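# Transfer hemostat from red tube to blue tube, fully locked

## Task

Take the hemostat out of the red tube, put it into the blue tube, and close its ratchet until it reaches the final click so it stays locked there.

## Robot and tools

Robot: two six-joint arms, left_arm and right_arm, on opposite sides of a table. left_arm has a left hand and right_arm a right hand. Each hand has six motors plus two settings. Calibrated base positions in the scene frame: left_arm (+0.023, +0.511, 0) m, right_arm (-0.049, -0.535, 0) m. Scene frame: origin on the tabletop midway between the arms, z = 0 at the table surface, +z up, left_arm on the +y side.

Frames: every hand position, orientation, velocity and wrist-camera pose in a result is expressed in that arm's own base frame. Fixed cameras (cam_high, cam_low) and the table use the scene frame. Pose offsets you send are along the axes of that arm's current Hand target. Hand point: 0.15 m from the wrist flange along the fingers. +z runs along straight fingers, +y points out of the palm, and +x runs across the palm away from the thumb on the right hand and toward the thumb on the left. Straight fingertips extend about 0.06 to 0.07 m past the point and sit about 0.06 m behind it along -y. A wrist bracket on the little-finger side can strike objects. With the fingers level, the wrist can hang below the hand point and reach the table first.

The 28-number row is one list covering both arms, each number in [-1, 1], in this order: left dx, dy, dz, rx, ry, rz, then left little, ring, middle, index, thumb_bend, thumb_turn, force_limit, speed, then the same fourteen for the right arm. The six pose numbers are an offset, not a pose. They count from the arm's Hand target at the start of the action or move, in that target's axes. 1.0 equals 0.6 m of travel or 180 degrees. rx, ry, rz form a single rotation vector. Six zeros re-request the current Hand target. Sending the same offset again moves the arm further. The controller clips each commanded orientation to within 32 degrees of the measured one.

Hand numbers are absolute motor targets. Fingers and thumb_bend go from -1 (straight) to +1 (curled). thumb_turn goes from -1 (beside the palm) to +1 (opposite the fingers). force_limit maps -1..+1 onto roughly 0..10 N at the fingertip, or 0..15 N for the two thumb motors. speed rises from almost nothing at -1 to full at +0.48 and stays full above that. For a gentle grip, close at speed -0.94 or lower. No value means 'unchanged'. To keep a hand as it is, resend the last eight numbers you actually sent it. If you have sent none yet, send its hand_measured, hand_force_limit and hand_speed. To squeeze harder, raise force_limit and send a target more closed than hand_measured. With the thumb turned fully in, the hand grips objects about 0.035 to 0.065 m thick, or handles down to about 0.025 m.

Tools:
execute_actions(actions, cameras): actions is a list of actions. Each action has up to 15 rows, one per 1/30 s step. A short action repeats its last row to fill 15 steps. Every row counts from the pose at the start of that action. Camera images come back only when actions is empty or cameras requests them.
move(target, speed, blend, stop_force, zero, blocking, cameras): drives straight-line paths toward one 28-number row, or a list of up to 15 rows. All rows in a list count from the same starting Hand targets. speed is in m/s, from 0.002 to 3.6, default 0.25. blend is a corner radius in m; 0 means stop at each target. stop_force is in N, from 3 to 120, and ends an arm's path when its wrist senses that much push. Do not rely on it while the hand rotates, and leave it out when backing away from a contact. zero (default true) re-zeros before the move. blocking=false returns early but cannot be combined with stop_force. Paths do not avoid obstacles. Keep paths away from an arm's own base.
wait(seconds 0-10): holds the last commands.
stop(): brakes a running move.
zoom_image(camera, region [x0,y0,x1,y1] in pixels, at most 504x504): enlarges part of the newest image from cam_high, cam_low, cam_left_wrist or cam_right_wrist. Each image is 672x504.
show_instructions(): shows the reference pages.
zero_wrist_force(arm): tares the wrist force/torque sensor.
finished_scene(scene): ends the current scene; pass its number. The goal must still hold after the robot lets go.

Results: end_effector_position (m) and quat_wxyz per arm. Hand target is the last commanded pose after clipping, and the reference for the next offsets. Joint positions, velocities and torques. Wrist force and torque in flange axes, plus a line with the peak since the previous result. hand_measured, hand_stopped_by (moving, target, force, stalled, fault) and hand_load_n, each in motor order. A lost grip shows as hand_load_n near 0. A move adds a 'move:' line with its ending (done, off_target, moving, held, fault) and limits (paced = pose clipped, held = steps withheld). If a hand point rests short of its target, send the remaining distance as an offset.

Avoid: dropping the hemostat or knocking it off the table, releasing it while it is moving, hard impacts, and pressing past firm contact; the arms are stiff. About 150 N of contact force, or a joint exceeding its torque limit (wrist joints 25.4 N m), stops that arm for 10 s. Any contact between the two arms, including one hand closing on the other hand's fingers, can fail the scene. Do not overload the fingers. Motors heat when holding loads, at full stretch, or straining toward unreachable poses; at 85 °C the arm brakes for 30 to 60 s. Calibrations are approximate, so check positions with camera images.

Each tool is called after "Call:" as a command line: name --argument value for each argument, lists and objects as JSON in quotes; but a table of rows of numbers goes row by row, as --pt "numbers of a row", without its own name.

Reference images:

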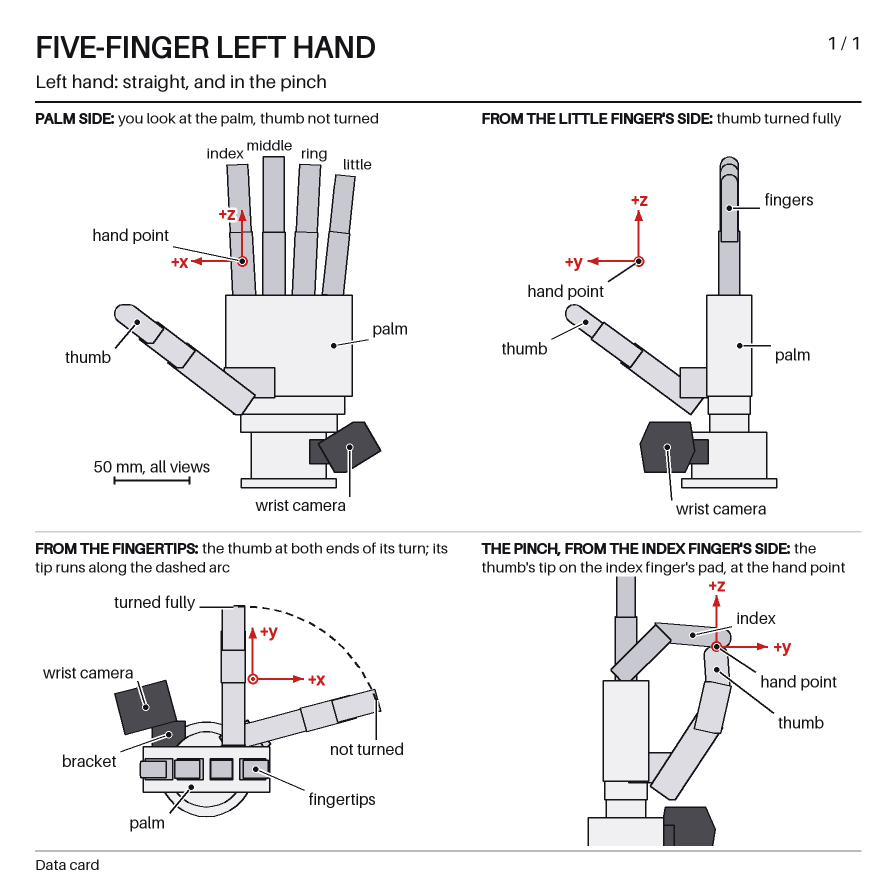

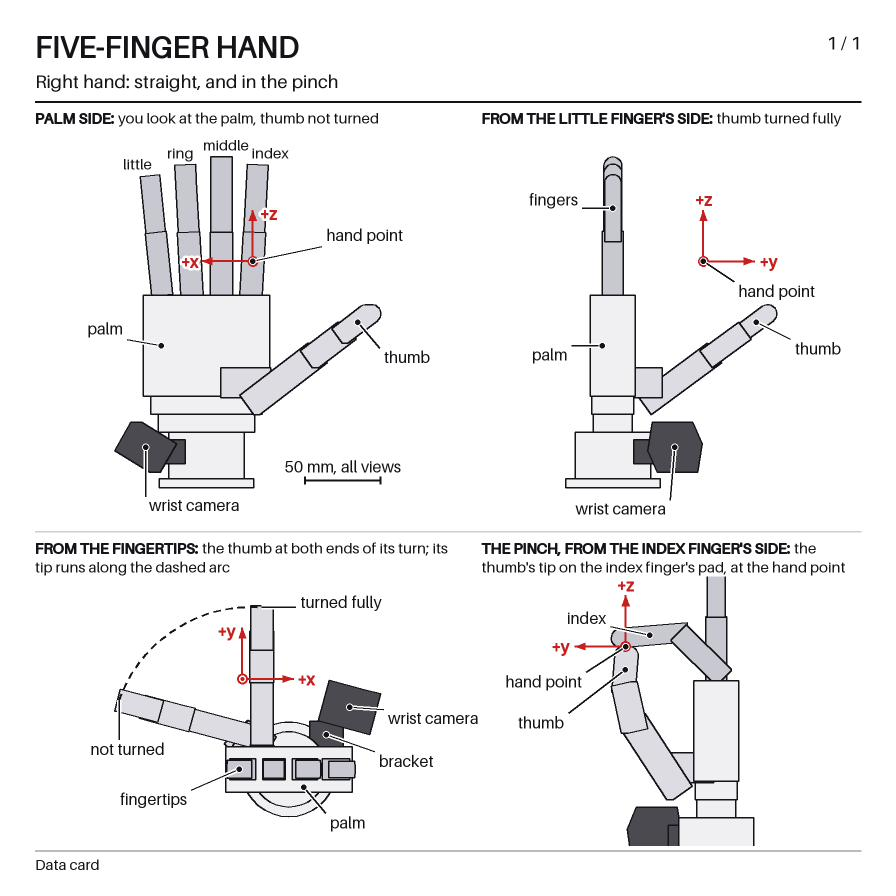

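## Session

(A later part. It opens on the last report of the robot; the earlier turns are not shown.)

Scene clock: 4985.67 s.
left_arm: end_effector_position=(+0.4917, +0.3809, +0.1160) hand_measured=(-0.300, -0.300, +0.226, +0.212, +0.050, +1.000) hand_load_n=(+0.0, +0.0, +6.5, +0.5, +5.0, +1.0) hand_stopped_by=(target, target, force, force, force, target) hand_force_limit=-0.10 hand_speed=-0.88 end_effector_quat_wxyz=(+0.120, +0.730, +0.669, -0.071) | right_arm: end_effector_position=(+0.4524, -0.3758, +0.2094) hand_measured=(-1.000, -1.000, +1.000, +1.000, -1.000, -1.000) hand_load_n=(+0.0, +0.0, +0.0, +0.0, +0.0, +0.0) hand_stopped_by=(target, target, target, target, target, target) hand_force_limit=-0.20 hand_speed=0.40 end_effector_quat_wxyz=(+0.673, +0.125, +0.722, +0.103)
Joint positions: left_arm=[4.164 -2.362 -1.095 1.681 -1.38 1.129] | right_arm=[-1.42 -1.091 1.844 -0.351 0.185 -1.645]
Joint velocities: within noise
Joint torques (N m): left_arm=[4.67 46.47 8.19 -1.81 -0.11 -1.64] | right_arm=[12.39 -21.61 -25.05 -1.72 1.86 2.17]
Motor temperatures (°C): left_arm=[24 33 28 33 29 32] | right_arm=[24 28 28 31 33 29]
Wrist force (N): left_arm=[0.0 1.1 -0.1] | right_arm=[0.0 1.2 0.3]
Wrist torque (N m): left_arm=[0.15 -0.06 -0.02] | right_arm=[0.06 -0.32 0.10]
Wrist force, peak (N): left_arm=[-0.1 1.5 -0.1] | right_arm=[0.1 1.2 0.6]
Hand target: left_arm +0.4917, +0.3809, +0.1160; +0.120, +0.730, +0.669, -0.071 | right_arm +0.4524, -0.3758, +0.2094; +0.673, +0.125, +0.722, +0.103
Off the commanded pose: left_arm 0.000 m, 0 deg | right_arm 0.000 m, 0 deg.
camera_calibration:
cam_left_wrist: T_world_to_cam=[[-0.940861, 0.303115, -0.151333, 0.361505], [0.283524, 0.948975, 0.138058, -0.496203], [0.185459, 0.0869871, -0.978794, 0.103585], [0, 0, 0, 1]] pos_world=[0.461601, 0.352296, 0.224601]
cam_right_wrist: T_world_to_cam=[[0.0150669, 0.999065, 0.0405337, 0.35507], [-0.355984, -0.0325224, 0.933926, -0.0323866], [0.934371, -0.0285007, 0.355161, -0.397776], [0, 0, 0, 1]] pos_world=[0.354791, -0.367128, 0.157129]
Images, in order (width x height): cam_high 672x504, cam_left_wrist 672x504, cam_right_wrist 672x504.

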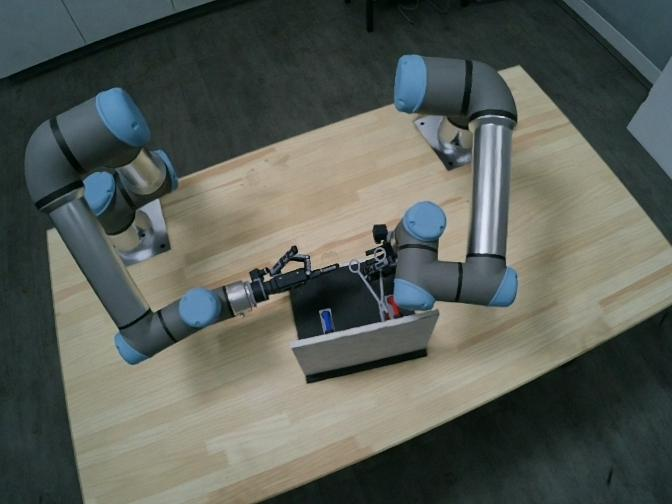

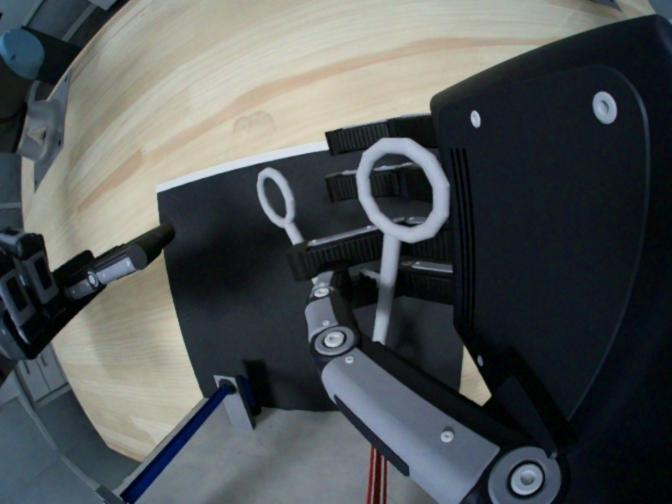

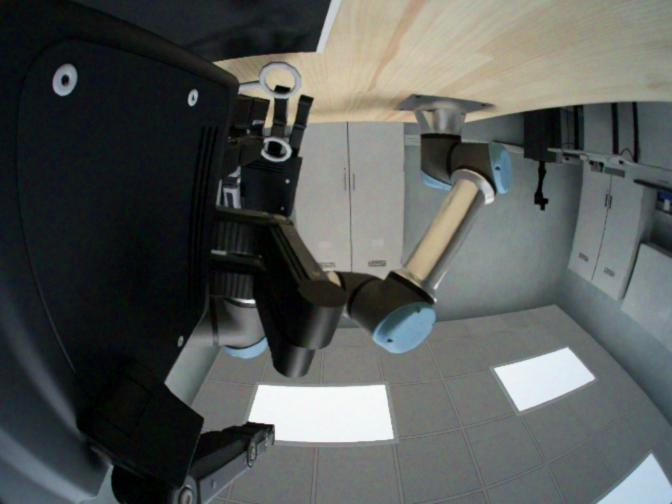

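Call:
move --target '[0,0,0,0,0,0,-0.3,-0.3,0.3,0.3,0.05,1,-0.1,-0.88,0,0,-0.15,0,0,0,-1,-1,1,1,-1,-1,-0.2,0.4]' --speed 0.1 --cameras '["cam_high","cam_right_wrist"]'

Call:
zoom_image --camera "cam_high" --region '[340, 240, 440, 340]'

Scene clock: 5027.23 s.
left_arm: end_effector_position=(+0.4917, +0.3809, +0.1160) hand_measured=(-0.300, -0.300, +0.226, +0.212, +0.048, +1.000) hand_load_n=(+0.0, +0.0, +6.5, +0.5, +4.5, +1.0) hand_stopped_by=(target, target, force, force, target, target) hand_force_limit=-0.10 hand_speed=-0.88 end_effector_quat_wxyz=(+0.120, +0.730, +0.669, -0.071) | right_arm: end_effector_position=(+0.3635, -0.3742, +0.2158) hand_measured=(-1.000, -1.000, +1.000, +1.000, -1.000, -1.000) hand_load_n=(+0.0, +0.0, +0.0, +0.0, +0.0, +0.0) hand_stopped_by=(target, target, target, target, target, target) hand_force_limit=-0.20 hand_speed=0.40 end_effector_quat_wxyz=(+0.688, +0.142, +0.707, +0.085) end_effector_velocity=(+0.001, +0.001, +0.000) end_effector_angular_velocity=(+0.002, +0.000, +0.002)
Joint positions: left_arm=[4.164 -2.362 -1.095 1.681 -1.38 1.129] | right_arm=[-1.632 -0.975 1.855 0.336 0.041 -2.466]
Joint velocities: left_arm=[within noise] | right_arm=[0.002 0 0 0.006 0 -0.005]
Joint torques (N m): left_arm=[1.15 47.18 9.21 -0.69 0.03 -2.65] | right_arm=[-12.34 -42.48 -0.49 4.71 -3.67 -2.2]
Wrist force (N): left_arm=[0.0 1.2 0.2] | right_arm=[0.0 1.3 0.7]
Wrist torque (N m): left_arm=[0.15 -0.05 -0.02] | right_arm=[0.04 -0.35 0.01]
Wrist force, peak (N): left_arm=[0.0 1.6 0.0] | right_arm=[0.2 1.4 1.4]
Hand target: left_arm +0.4917, +0.3809, +0.1160; +0.120, +0.730, +0.669, -0.071 | right_arm +0.3626, -0.3740, +0.2159; +0.673, +0.125, +0.722, +0.103
Off the commanded pose: left_arm 0.000 m, 0 deg | right_arm 0.001 m, 4 deg.
move: off_target (right_arm)
camera_calibration:
cam_right_wrist: T_world_to_cam=[[0.0696807, 0.996814, 0.0388163, 0.334174], [-0.38832, -0.00873798, 0.921483, -0.0467046], [0.918887, -0.0792827, 0.386474, -0.337125], [0, 0, 0, 1]] pos_world=[0.268358, -0.360246, 0.160356]
Images, in order (width x height): cam_high 672x504, cam_right_wrist 672x504.

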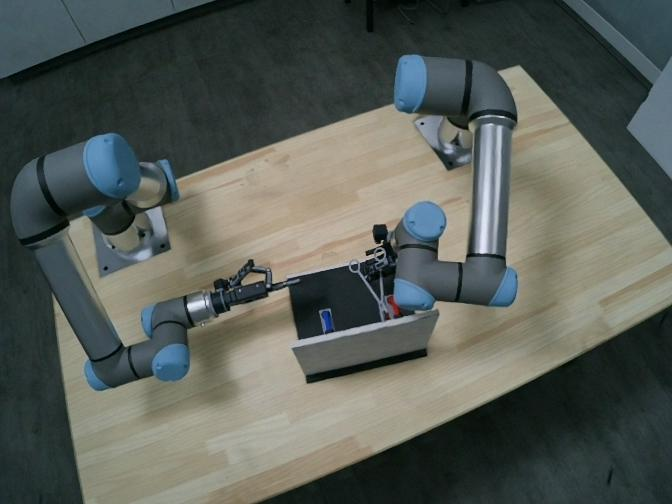

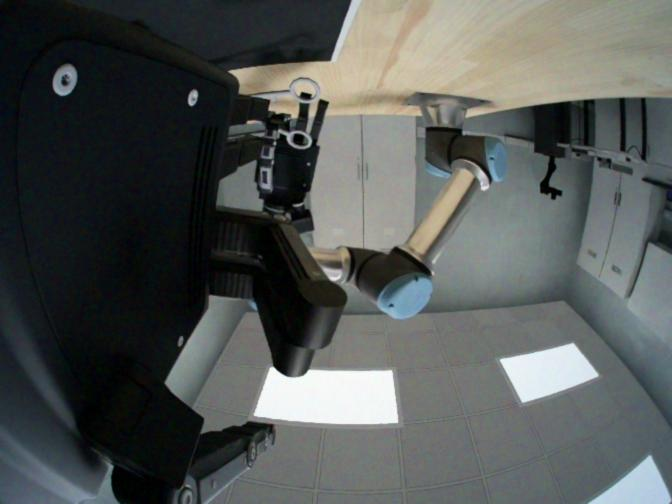

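Scaled by 5.040 from the camera's 672x504 image, which has a finer 960x720 frame.

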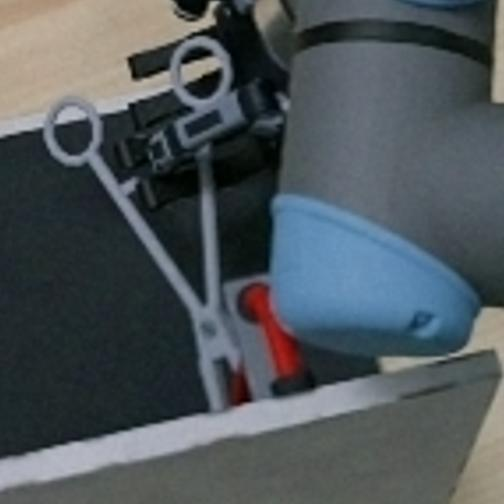

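Call:
move --target '[0,0,0,0,0,0,-0.3,-0.3,0.3,0.3,0.05,1,-0.1,-0.88,0,0,-0.005,0,0,0,-1,-1,-1,-1,-1,-1,-0.2,0.4]' --speed 0.1 --cameras '[]'

Scene clock: 5059.10 s.
left_arm: end_effector_position=(+0.4917, +0.3809, +0.1160) hand_measured=(-0.300, -0.300, +0.226, +0.212, +0.048, +1.000) hand_load_n=(+0.0, +0.5, +6.5, +0.5, +5.0, +1.0) hand_stopped_by=(target, target, force, force, target, target) hand_force_limit=-0.10 hand_speed=-0.88 end_effector_quat_wxyz=(+0.120, +0.730, +0.669, -0.071) | right_arm: end_effector_position=(+0.3597, -0.3739, +0.2160) hand_measured=(-1.000, -1.000, -1.000, -1.000, -1.000, -1.000) hand_load_n=(+0.0, +0.0, +0.0, +0.0, +0.0, +0.0) hand_stopped_by=(target, target, target, target, target, target) hand_force_limit=-0.20 hand_speed=0.40 end_effector_quat_wxyz=(+0.673, +0.125, +0.722, +0.103)
Joint positions: left_arm=[4.164 -2.362 -1.095 1.681 -1.38 1.129] | right_arm=[-1.638 -0.81 1.848 1.099 0.086 -3.387]
Joint torques (N m): left_arm=[-2.26 46.92 9.52 -0.71 0.04 -2.64] | right_arm=[8.03 -49.32 -15.68 1.07 0.64 0.15]
Wrist force (N): left_arm=[0.2 1.1 -0.2] | right_arm=[0.2 1.2 0.4]
Wrist torque (N m): left_arm=[0.15 -0.09 0.00] | right_arm=[0.05 -0.34 0.01]
Wrist force, peak (N): left_arm=[0.0 1.6 0.1] | right_arm=[0.2 1.4 0.8]
Hand target: left_arm +0.4917, +0.3809, +0.1160; +0.120, +0.730, +0.669, -0.071 | right_arm +0.3596, -0.3740, +0.2161; +0.673, +0.125, +0.722, +0.103
Off the commanded pose: left_arm 0.000 m, 0 deg | right_arm 0.000 m, 0 deg.
move: done
No camera images: "cameras" was empty.

Call:
move --target '[0,0,0,0,0,0,-0.3,-0.3,0.3,0.3,0.05,1,-0.1,-0.88,0.0565,-0.0882,0.1448,0.3859,0.3103,-0.3576,-1,-1,-1,-1,-1,-1,-0.2,0.4]' --speed 0.25 --cameras '["cam_right_wrist"]'

Call:
zoom_image --camera "cam_right_wrist" --region '[270, 250, 470, 420]'

Scene clock: 5112.37 s.
left_arm: end_effector_position=(+0.4917, +0.3809, +0.1160) hand_measured=(-0.300, -0.300, +0.226, +0.212, +0.048, +1.000) hand_load_n=(+0.0, +0.0, +6.5, +0.5, +4.5, +1.0) hand_stopped_by=(target, target, force, force, target, target) hand_force_limit=-0.10 hand_speed=-0.88 end_effector_quat_wxyz=(+0.120, +0.730, +0.669, -0.071) | right_arm: end_effector_position=(+0.4420, -0.4151, +0.1610) hand_measured=(-1.000, -1.000, -1.000, -1.000, -1.000, -1.000) hand_load_n=(+0.0, +0.0, +0.0, +0.0, +0.0, +0.0) hand_stopped_by=(target, target, target, target, target, target) hand_force_limit=-0.20 hand_speed=0.40 end_effector_quat_wxyz=(+0.071, +0.031, +0.807, -0.585)
Joint positions: left_arm=[4.164 -2.362 -1.095 1.681 -1.38 1.129] | right_arm=[-0.789 -1.315 1.828 -0.117 2.231 -2.731]
Joint torques (N m): left_arm=[-7.55 46.67 10.92 -0.75 0.13 -2.61] | right_arm=[-1.09 -32.47 -9.17 0.48 3.05 -0.19]
Wrist force (N): left_arm=[-0.1 1.2 0.3] | right_arm=[-0.2 -2.2 0.9]
Wrist torque (N m): left_arm=[0.15 -0.03 -0.03] | right_arm=[-0.27 -0.09 -0.33]
Wrist force, peak (N): left_arm=[0.1 1.6 -0.2] | right_arm=[-0.1 -2.4 1.1]
Hand target: left_arm +0.4917, +0.3809, +0.1160; +0.120, +0.730, +0.669, -0.071 | right_arm +0.4420, -0.4151, +0.1610; +0.071, +0.031, +0.807, -0.585
Off the commanded pose: left_arm 0.000 m, 0 deg | right_arm 0.000 m, 0 deg.
move: done
camera_calibration:
cam_right_wrist: T_world_to_cam=[[-0.14728, 0.298799, -0.942883, 0.335766], [0.86156, 0.506985, 0.026086, -0.160316], [0.485822, -0.808508, -0.332102, -0.3869], [0, 0, 0, 1]] pos_world=[0.375538, -0.33186, 0.19228]
Images, in order (width x height): cam_right_wrist 672x504.

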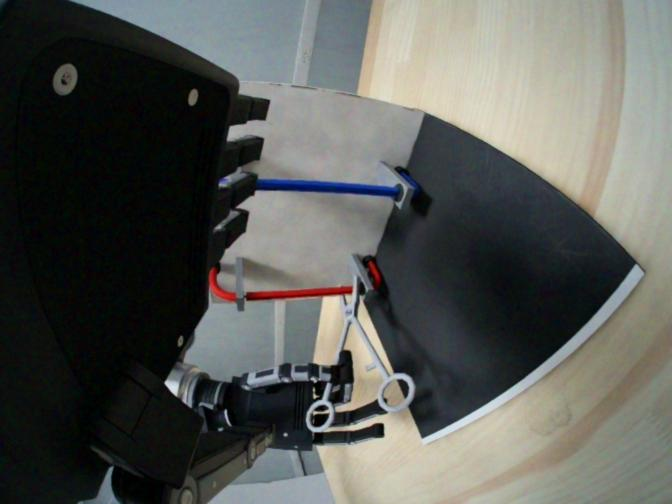

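Scaled by 2.520 from the camera's 672x504 image, which has a finer 960x720 frame.

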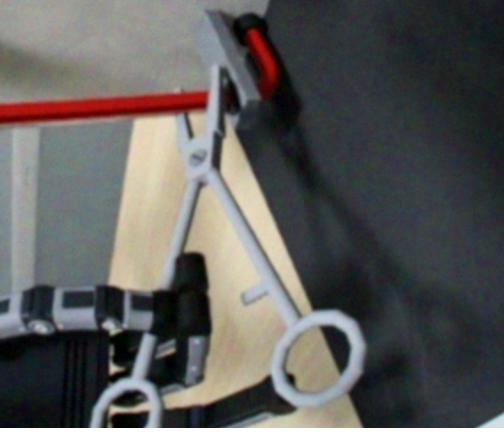

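Call:
execute_actions --actions '[]'

Scene clock: 5201.57 s.
left_arm: end_effector_position=(+0.4917, +0.3809, +0.1160) hand_measured=(-0.300, -0.300, +0.226, +0.212, +0.048, +1.000) hand_load_n=(+0.0, +0.0, +6.5, +1.0, +4.5, +1.0) hand_stopped_by=(target, target, force, force, target, target) hand_force_limit=-0.10 hand_speed=-0.88 end_effector_quat_wxyz=(+0.120, +0.730, +0.669, -0.071) | right_arm: end_effector_position=(+0.4420, -0.4151, +0.1610) hand_measured=(-1.000, -1.000, -1.000, -1.000, -1.000, -1.000) hand_load_n=(+0.0, +0.0, +0.0, +0.0, +0.0, +0.0) hand_stopped_by=(target, target, target, target, target, target) hand_force_limit=-0.20 hand_speed=0.40 end_effector_quat_wxyz=(+0.071, +0.031, +0.807, -0.585)
Joint positions: left_arm=[4.164 -2.362 -1.095 1.681 -1.38 1.129] | right_arm=[-0.789 -1.315 1.828 -0.117 2.232 -2.731]
Joint velocities: within noise
Joint torques (N m): left_arm=[-10.02 46 11.73 -0.62 0.24 -2.62] | right_arm=[12.9 -35.49 -8.25 -2.36 2.78 -1.49]
Motor temperatures (°C): left_arm=[24 33 27 33 29 32] | right_arm=[24 28 28 31 33 29]
Wrist force (N): left_arm=[0.3 1.5 -0.2] | right_arm=[0.0 -2.2 1.1]
Wrist torque (N m): left_arm=[0.21 -0.11 -0.01] | right_arm=[-0.28 -0.12 -0.31]
Wrist force, peak (N): left_arm=[0.0 1.6 -0.1] | right_arm=[-0.1 -2.6 1.1]
Hand target: left_arm +0.4917, +0.3809, +0.1160; +0.120, +0.730, +0.669, -0.071 | right_arm +0.4420, -0.4151, +0.1610; +0.071, +0.031, +0.807, -0.585
Off the commanded pose: left_arm 0.000 m, 0 deg | right_arm 0.000 m, 0 deg.
camera_calibration:
cam_left_wrist: T_world_to_cam=[[-0.940856, 0.30313, -0.151331, 0.361497], [0.283538, 0.948971, 0.138061, -0.496209], [0.185459, 0.0869872, -0.978794, 0.103584], [0, 0, 0, 1]] pos_world=[0.461601, 0.352296, 0.224601]
cam_right_wrist: T_world_to_cam=[[-0.147467, 0.298706, -0.942883, 0.33579], [0.86168, 0.506796, 0.0257864, -0.160279], [0.485552, -0.808661, -0.332125, -0.386796], [0, 0, 0, 1]] pos_world=[0.375437, -0.331861, 0.192279]

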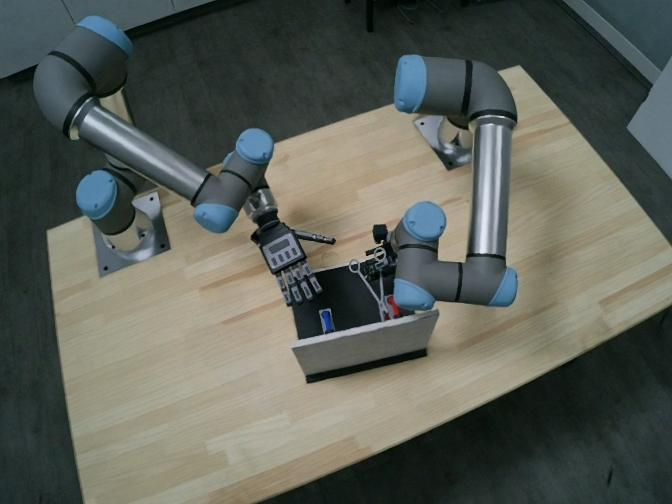

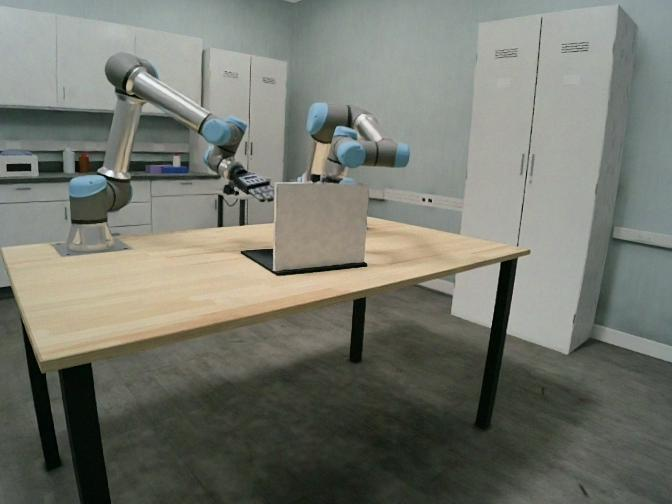

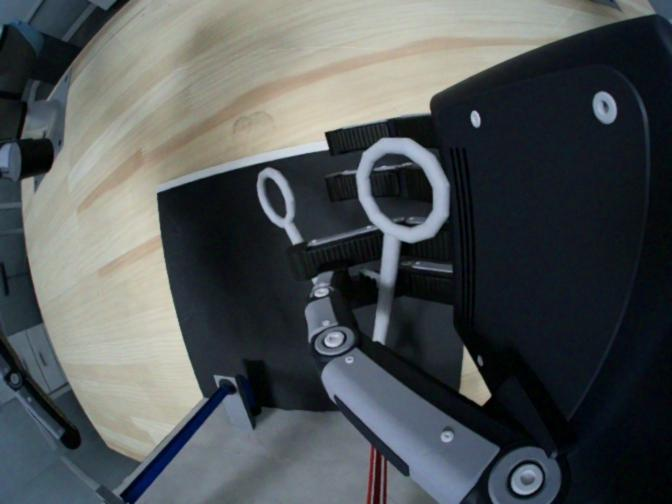

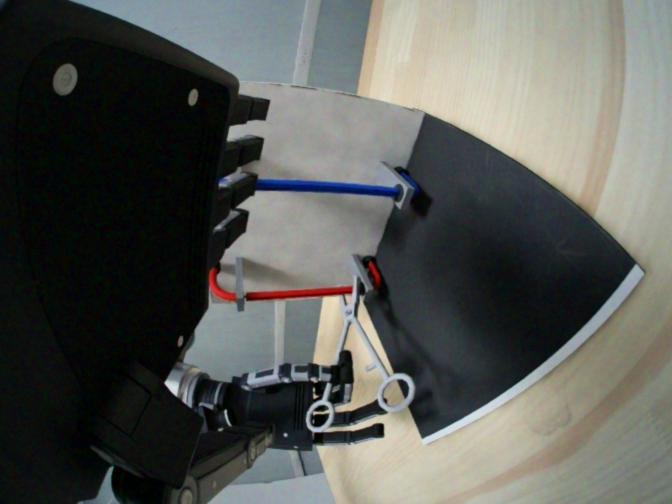

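Call:
zoom_image --camera "cam_right_wrist" --region '[300, 240, 430, 340]'

Call:
zoom_image --camera "cam_high" --region '[340, 240, 440, 340]'

Call:
zoom_image --camera "cam_left_wrist" --region '[230, 120, 480, 504]'

Scaled by 3.877 from the camera's 672x504 image, which has a finer 960x720 frame.

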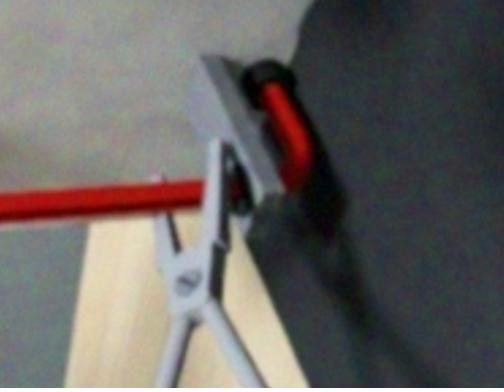

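Scaled by 5.040 from the camera's 672x504 image, which has a finer 960x720 frame.

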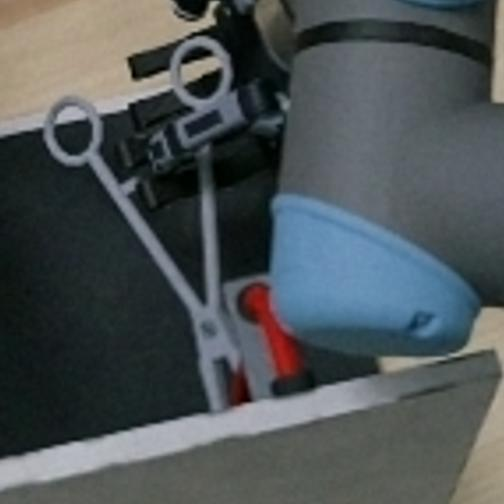

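Scaled by 1.312 from the camera's 672x504 image, which has a finer 960x720 frame.

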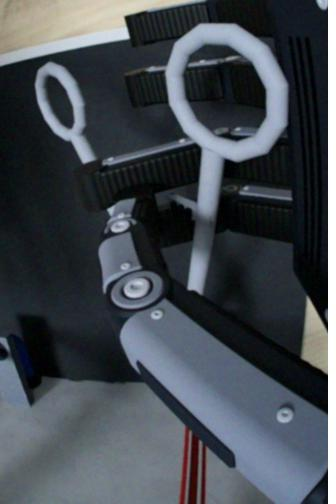

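Call:
move --pt "-0.0152 0.005 -0.0375 0 0.0425 0 -0.3 -0.3 0.3 0.3 0.05 1 -0.1 -0.88 0 0 0 0 0 0 -1 -1 -1 -1 -1 -1 -0.2 0.4" --speed 0.03 --cameras '["cam_high","cam_left_wrist","cam_right_wrist"]'

Scene clock: 5517.43 s.
left_arm: end_effector_position=(+0.4926, +0.3780, +0.1402) hand_measured=(-0.300, -0.300, +0.226, +0.212, +0.048, +1.000) hand_load_n=(+0.0, +0.5, +6.0, +1.0, +4.5, +1.0) hand_stopped_by=(target, target, force, force, target, target) hand_force_limit=-0.10 hand_speed=-0.88 end_effector_quat_wxyz=(+0.075, +0.733, +0.676, -0.022) | right_arm: end_effector_position=(+0.4420, -0.4151, +0.1610) hand_measured=(-1.000, -1.000, -1.000, -1.000, -1.000, -1.000) hand_load_n=(+0.0, +0.0, +0.0, +0.0, +0.0, +0.0) hand_stopped_by=(target, target, target, target, target, target) hand_force_limit=-0.20 hand_speed=0.40 end_effector_quat_wxyz=(+0.071, +0.031, +0.807, -0.585)
Joint positions: left_arm=[4.133 -2.268 -1.157 1.774 -1.436 1.078] | right_arm=[-0.789 -1.315 1.828 -0.117 2.232 -2.731]
Joint torques (N m): left_arm=[0.74 37.98 22.42 -4.46 0.86 0.44] | right_arm=[11.77 -39.44 -9.35 -1.45 1.73 -1.08]
Wrist force (N): left_arm=[-0.2 0.9 -0.2] | right_arm=[0.0 -2.2 1.1]
Wrist torque (N m): left_arm=[0.15 0.00 -0.03] | right_arm=[-0.28 -0.13 -0.31]
Wrist force, peak (N): left_arm=[0.8 1.6 0.4] | right_arm=[-0.3 -2.5 1.1]
Hand target: left_arm +0.4925, +0.3780, +0.1403; +0.075, +0.733, +0.676, -0.022 | right_arm +0.4420, -0.4151, +0.1610; +0.071, +0.031, +0.807, -0.585
Off the commanded pose: left_arm 0.000 m, 0 deg | right_arm 0.000 m, 0 deg.
move: done
camera_calibration:
cam_left_wrist: T_world_to_cam=[[-0.94283, 0.310982, -0.119842, 0.360444], [0.271355, 0.925079, 0.265698, -0.499868], [0.193491, 0.217988, -0.956578, 0.0708628], [0, 0, 0, 1]] pos_world=[0.461768, 0.334878, 0.243796]
cam_right_wrist: T_world_to_cam=[[-0.147467, 0.298706, -0.942883, 0.33579], [0.86168, 0.506796, 0.0257864, -0.160279], [0.485552, -0.808661, -0.332125, -0.386796], [0, 0, 0, 1]] pos_world=[0.375437, -0.331861, 0.192279]
Images, in order (width x height): cam_high 672x504, cam_left_wrist 672x504, cam_right_wrist 672x504.

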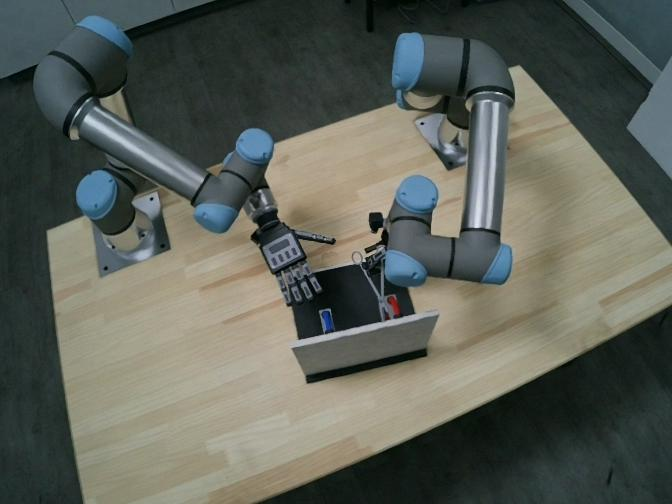

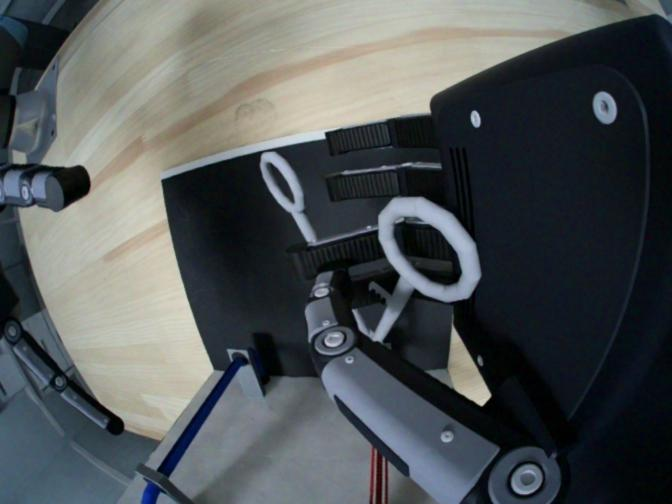

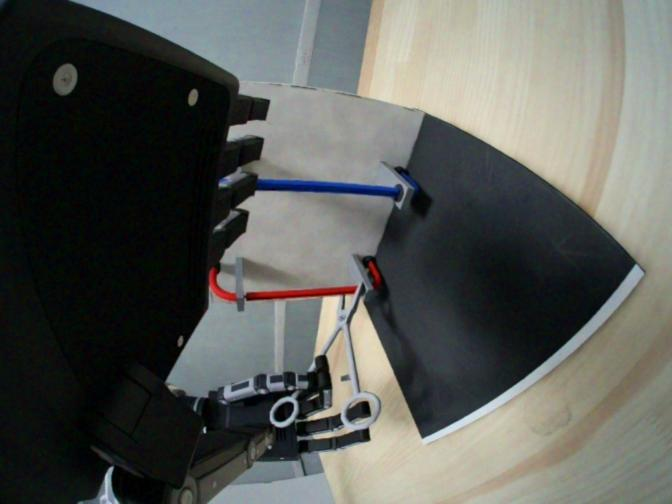

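Call:
zoom_image --camera "cam_right_wrist" --region '[300, 240, 430, 340]'

Call:
zoom_image --camera "cam_high" --region '[340, 240, 440, 340]'

Call:
zoom_image --camera "cam_left_wrist" --region '[230, 120, 480, 370]'

Scaled by 3.877 from the camera's 672x504 image, which has a finer 960x720 frame.

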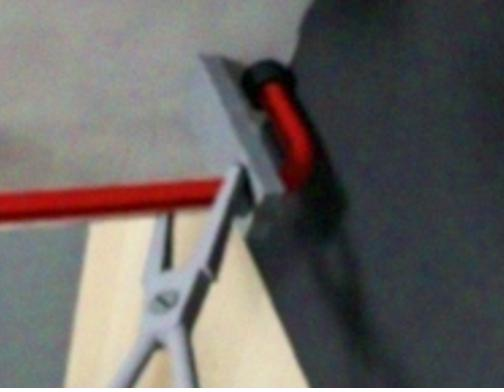

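Scaled by 5.040 from the camera's 672x504 image, which has a finer 960x720 frame.

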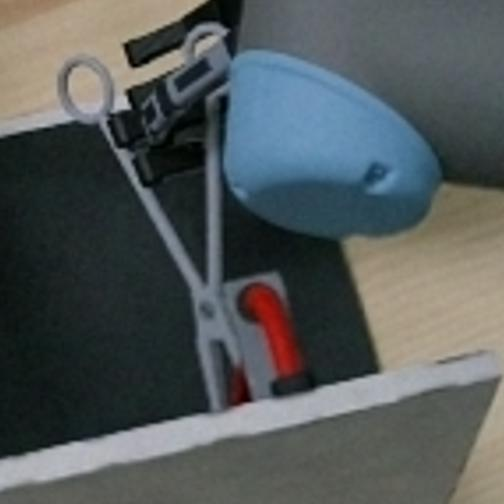

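Scaled by 2.016 from the camera's 672x504 image, which has a finer 960x720 frame.

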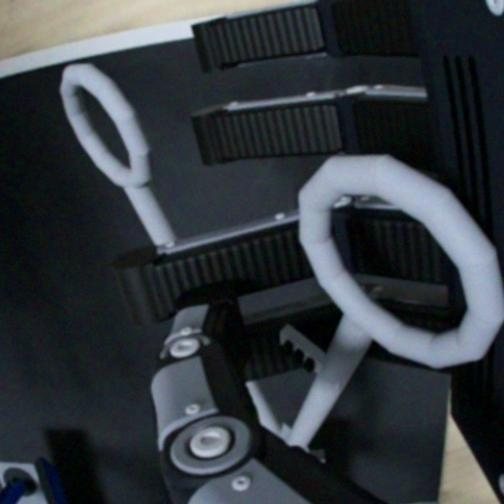

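Call:
zoom_image --camera "cam_right_wrist" --region '[250, 330, 410, 470]'

Scaled by 3.150 from the camera's 672x504 image, which has a finer 960x720 frame.

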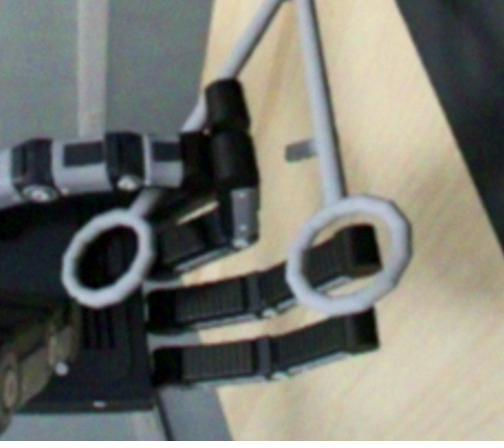

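Call:
move --pt "0 0 0 0 0 0 -0.3 -0.3 0.3 0.3 0.05 1 -0.1 -0.88 0.1143 -0.0392 -0.1487 -0.3239 -0.2302 0.2394 -1 0.8 0.8 0.8 -1 1 -0.2 0.4" --speed 0.2 --cameras '["cam_high","cam_left_wrist","cam_right_wrist"]'

Scene clock: 5828.27 s.
left_arm: end_effector_position=(+0.4925, +0.3780, +0.1403) hand_measured=(-0.300, -0.300, +0.226, +0.212, +0.048, +1.000) hand_load_n=(+0.0, +0.0, +6.5, +0.5, +4.5, +1.0) hand_stopped_by=(target, target, force, force, target, target) hand_force_limit=-0.10 hand_speed=-0.88 end_effector_quat_wxyz=(+0.075, +0.733, +0.676, -0.022) | right_arm: end_effector_position=(+0.3640, -0.3401, +0.1999) hand_measured=(-1.000, +0.800, +0.800, +0.800, -1.000, +1.000) hand_load_n=(+0.0, +0.0, +0.0, +0.0, +0.0, -0.5) hand_stopped_by=(target, target, target, target, target, target) hand_force_limit=-0.20 hand_speed=0.40 end_effector_quat_wxyz=(+0.535, +0.074, +0.840, -0.048)
Joint positions: left_arm=[4.133 -2.268 -1.157 1.774 -1.435 1.078] | right_arm=[-1.616 -1.211 1.92 0.586 0.455 -2.837]
Joint torques (N m): left_arm=[12.6 37.96 27.26 -4.53 1.84 2.58] | right_arm=[13.82 -27.43 -8.54 2.68 -2.65 -0.5]
Wrist force (N): left_arm=[0.1 1.0 -0.3] | right_arm=[-0.4 0.3 0.5]
Wrist torque (N m): left_arm=[0.17 -0.05 -0.03] | right_arm=[-0.02 -0.22 -0.13]
Wrist force, peak (N): left_arm=[0.0 1.5 -0.3] | right_arm=[-0.2 -2.5 1.0]
Hand target: left_arm +0.4925, +0.3780, +0.1403; +0.075, +0.733, +0.676, -0.022 | right_arm +0.3641, -0.3400, +0.1999; +0.535, +0.074, +0.840, -0.047
Off the commanded pose: left_arm 0.000 m, 0 deg | right_arm 0.000 m, 0 deg.
move: done
camera_calibration:
cam_left_wrist: T_world_to_cam=[[-0.942814, 0.310958, -0.120028, 0.360364], [0.271345, 0.92516, 0.265425, -0.49989], [0.193581, 0.217677, -0.956631, 0.0709348], [0, 0, 0, 1]] pos_world=[0.461668, 0.334979, 0.243795]
cam_right_wrist: T_world_to_cam=[[0.0460786, 0.967282, -0.249483, 0.356931], [0.0301063, 0.24829, 0.968218, -0.105719], [0.998484, -0.0521251, -0.0176805, -0.267755], [0, 0, 0, 1]] pos_world=[0.254085, -0.332961, 0.186673]
Images, in order (width x height): cam_high 672x504, cam_left_wrist 672x504, cam_right_wrist 672x504.

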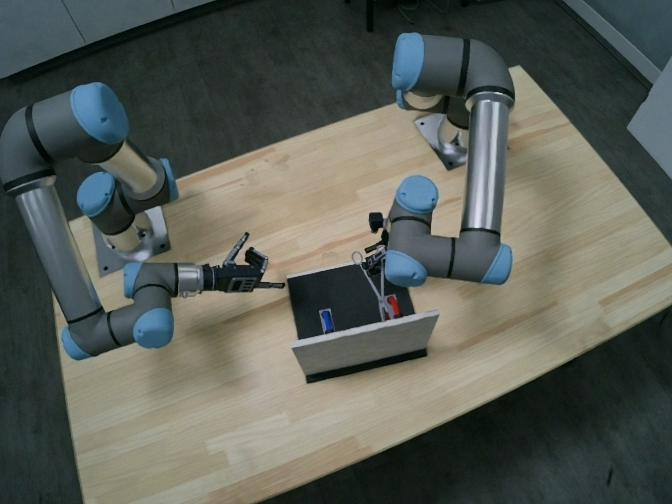

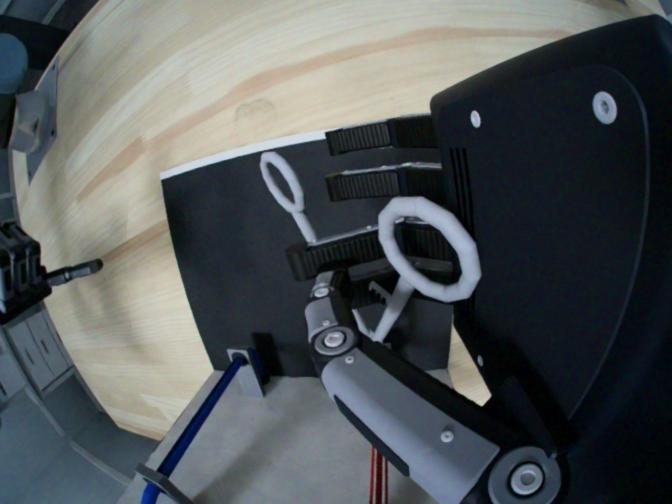

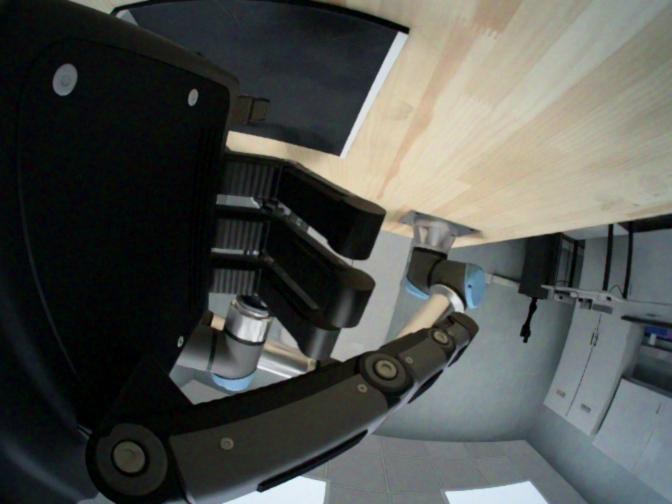

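Call:
move --pt "0 0 0 0 0 0 -0.3 -0.3 0.3 0.3 0.05 1 -0.1 -0.88 -0.0655 0.0420 0.2577 0 0 0 -1 0.8 0.8 0.8 -1 1 -0.2 0.4" --speed 0.08 --stop_force 6 --cameras '["cam_high","cam_left_wrist","cam_right_wrist"]'

Scene clock: 5906.53 s.
left_arm: end_effector_position=(+0.4925, +0.3780, +0.1403) hand_measured=(-0.300, -0.300, +0.226, +0.212, +0.048, +1.000) hand_load_n=(+0.0, +0.0, +6.5, +0.5, +4.5, +1.0) hand_stopped_by=(target, target, force, force, target, target) hand_force_limit=-0.10 hand_speed=-0.88 end_effector_quat_wxyz=(+0.075, +0.733, +0.676, -0.022) | right_arm: end_effector_position=(+0.5229, -0.3427, +0.1703) hand_measured=(-1.000, +0.800, +0.800, +0.800, -1.000, +1.000) hand_load_n=(+0.0, +0.0, +0.0, +0.0, +0.0, +0.0) hand_stopped_by=(target, target, target, target, target, target) hand_force_limit=-0.20 hand_speed=0.40 end_effector_quat_wxyz=(+0.535, +0.074, +0.840, -0.047)
Joint positions: left_arm=[4.133 -2.268 -1.157 1.774 -1.435 1.078] | right_arm=[-1.214 -1.133 1.746 0.129 0.675 -2.192]
Joint torques (N m): left_arm=[12.11 37.53 26.75 -4.55 1.81 2.48] | right_arm=[-10.99 -44.12 -6.97 2.64 -1.57 0.89]
Wrist force (N): left_arm=[-0.3 1.1 -0.2] | right_arm=[-0.2 0.4 0.3]
Wrist torque (N m): left_arm=[0.17 0.01 -0.05] | right_arm=[0.01 -0.26 0.00]
Wrist force, peak (N): left_arm=[0.1 1.3 -0.2] | right_arm=[-0.8 0.5 1.0]
Hand target: left_arm +0.4925, +0.3780, +0.1403; +0.075, +0.733, +0.676, -0.022 | right_arm +0.5228, -0.3427, +0.1703; +0.535, +0.074, +0.840, -0.047
Off the commanded pose: left_arm 0.000 m, 0 deg | right_arm 0.000 m, 0 deg.
move: done
camera_calibration:
cam_left_wrist: T_world_to_cam=[[-0.942814, 0.310958, -0.120028, 0.360364], [0.271345, 0.92516, 0.265425, -0.49989], [0.193581, 0.217677, -0.956631, 0.0709348], [0, 0, 0, 1]] pos_world=[0.461668, 0.334979, 0.243795]
cam_right_wrist: T_world_to_cam=[[0.045847, 0.967353, -0.249252, 0.344802], [0.0298266, 0.248078, 0.968281, -0.0810659], [0.998503, -0.0518271, -0.0174793, -0.426914], [0, 0, 0, 1]] pos_world=[0.412884, -0.33556, 0.156975]
Images, in order (width x height): cam_high 672x504, cam_left_wrist 672x504, cam_right_wrist 672x504.

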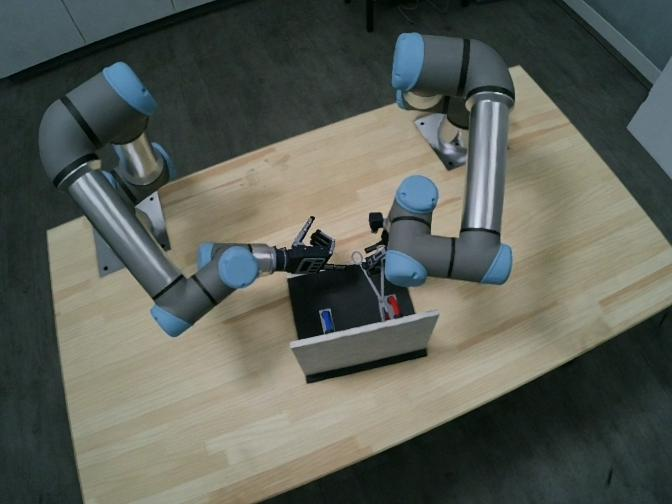

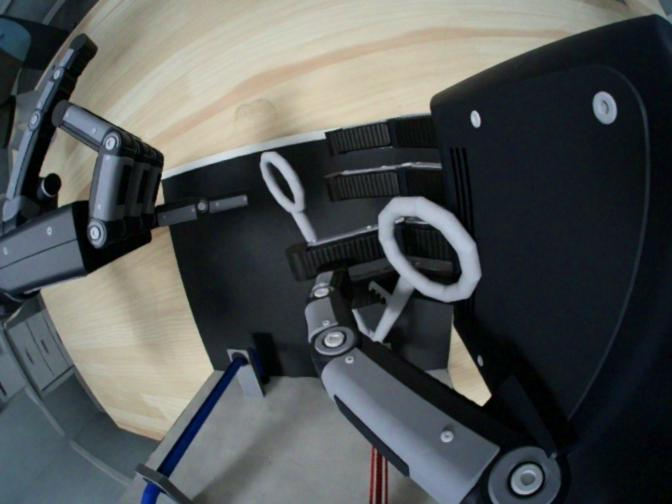

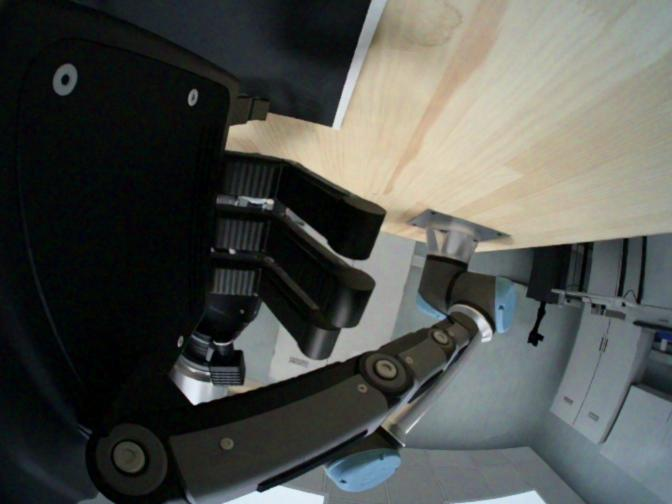

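Call:
zoom_image --camera "cam_high" --region '[300, 220, 400, 320]'

Call:
zoom_image --camera "cam_left_wrist" --region '[140, 120, 390, 370]'

Scaled by 5.040 from the camera's 672x504 image, which has a finer 960x720 frame.

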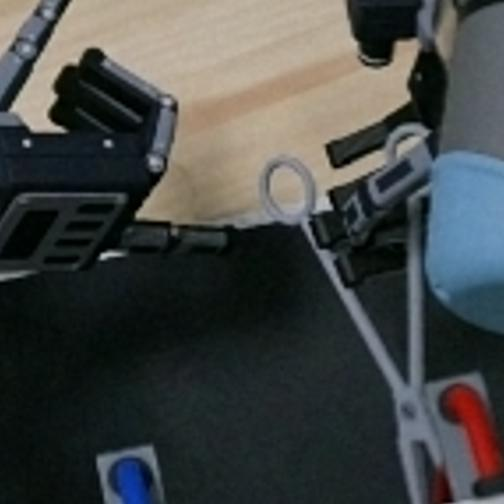

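Scaled by 2.016 from the camera's 672x504 image, which has a finer 960x720 frame.

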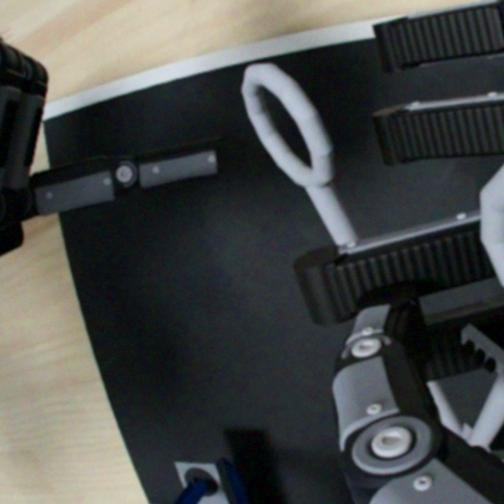

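Call:
move --pt "0 0 0 0 0 0 -0.3 -0.3 0.3 0.3 0.05 1 -0.1 -0.88 -0.0191 0.0088 0.0409 0 0 0 -1 0.8 0.8 0.8 -1 1 -0.2 0.4" --speed 0.03 --stop_force 4 --cameras '["cam_high","cam_left_wrist"]'

Call:
zoom_image --camera "cam_high" --region '[300, 220, 400, 320]'

Call:
zoom_image --camera "cam_left_wrist" --region '[140, 120, 390, 370]'

Scene clock: 5978.20 s.
left_arm: end_effector_position=(+0.4925, +0.3780, +0.1403) hand_measured=(-0.300, -0.300, +0.226, +0.212, +0.048, +1.000) hand_load_n=(+0.0, +0.0, +6.5, +0.5, +4.5, +1.0) hand_stopped_by=(target, target, force, force, target, target) hand_force_limit=-0.10 hand_speed=-0.88 end_effector_quat_wxyz=(+0.075, +0.733, +0.676, -0.022) | right_arm: end_effector_position=(+0.5504, -0.3422, +0.1703) hand_measured=(-1.000, +0.800, +0.800, +0.800, -1.000, +1.000) hand_load_n=(+0.0, +0.0, +0.0, +0.0, +0.0, +0.0) hand_stopped_by=(target, target, target, target, target, target) hand_force_limit=-0.20 hand_speed=0.40 end_effector_quat_wxyz=(+0.535, +0.074, +0.840, -0.047)
Joint positions: left_arm=[4.133 -2.268 -1.157 1.774 -1.435 1.078] | right_arm=[-1.156 -1.109 1.699 0.106 0.719 -2.133]
Joint torques (N m): left_arm=[11.87 38.07 27.39 -4.53 1.77 2.37] | right_arm=[-12.53 -46.78 -8.34 3.2 -3 -2.24]
Wrist force (N): left_arm=[0.0 1.0 -0.2] | right_arm=[-0.1 0.2 0.4]
Wrist torque (N m): left_arm=[0.16 -0.03 -0.03] | right_arm=[-0.02 -0.26 -0.09]
Wrist force, peak (N): left_arm=[0.0 1.3 -0.6] | right_arm=[-0.5 0.4 0.6]
Hand target: left_arm +0.4925, +0.3780, +0.1403; +0.075, +0.733, +0.676, -0.022 | right_arm +0.5504, -0.3422, +0.1703; +0.535, +0.074, +0.840, -0.047
Off the commanded pose: left_arm 0.000 m, 0 deg | right_arm 0.000 m, 0 deg.
move: done
camera_calibration:
cam_left_wrist: T_world_to_cam=[[-0.942814, 0.310958, -0.120028, 0.360364], [0.271345, 0.92516, 0.265425, -0.49989], [0.193581, 0.217677, -0.956631, 0.0709348], [0, 0, 0, 1]] pos_world=[0.461668, 0.334979, 0.243795]
Images, in order (width x height): cam_high 672x504, cam_left_wrist 672x504.

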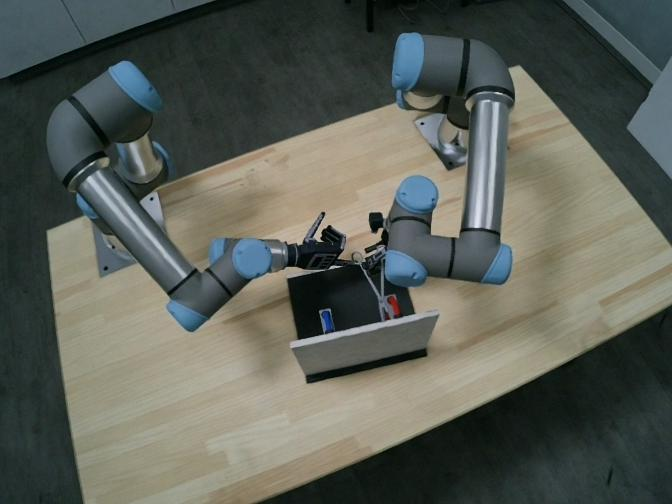

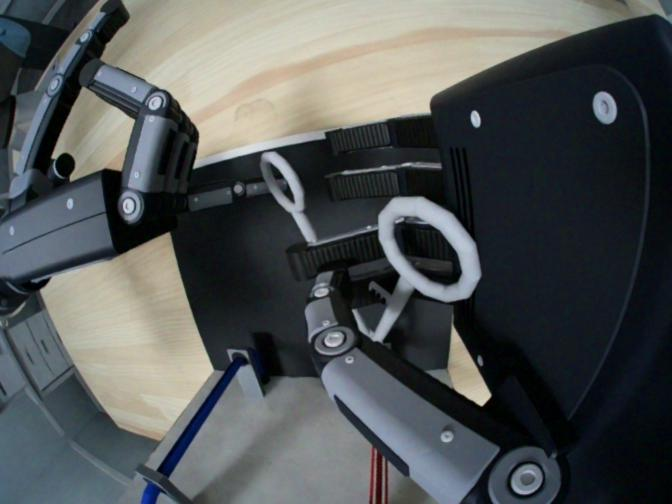

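Scaled by 5.040 from the camera's 672x504 image, which has a finer 960x720 frame.

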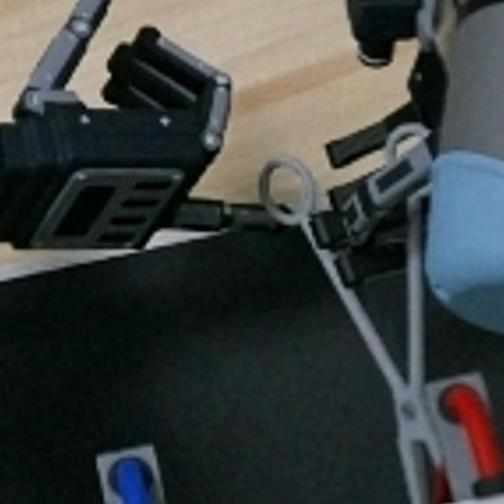

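Scaled by 2.016 from the camera's 672x504 image, which has a finer 960x720 frame.

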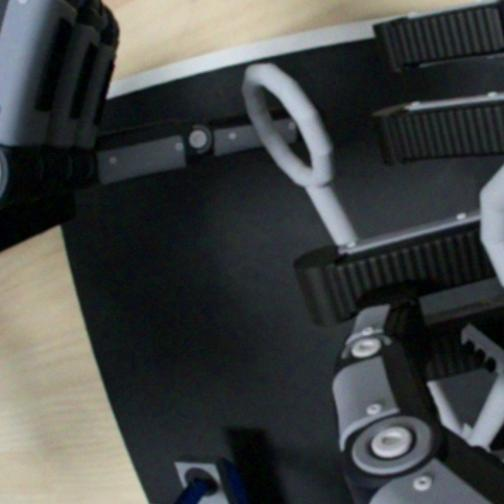

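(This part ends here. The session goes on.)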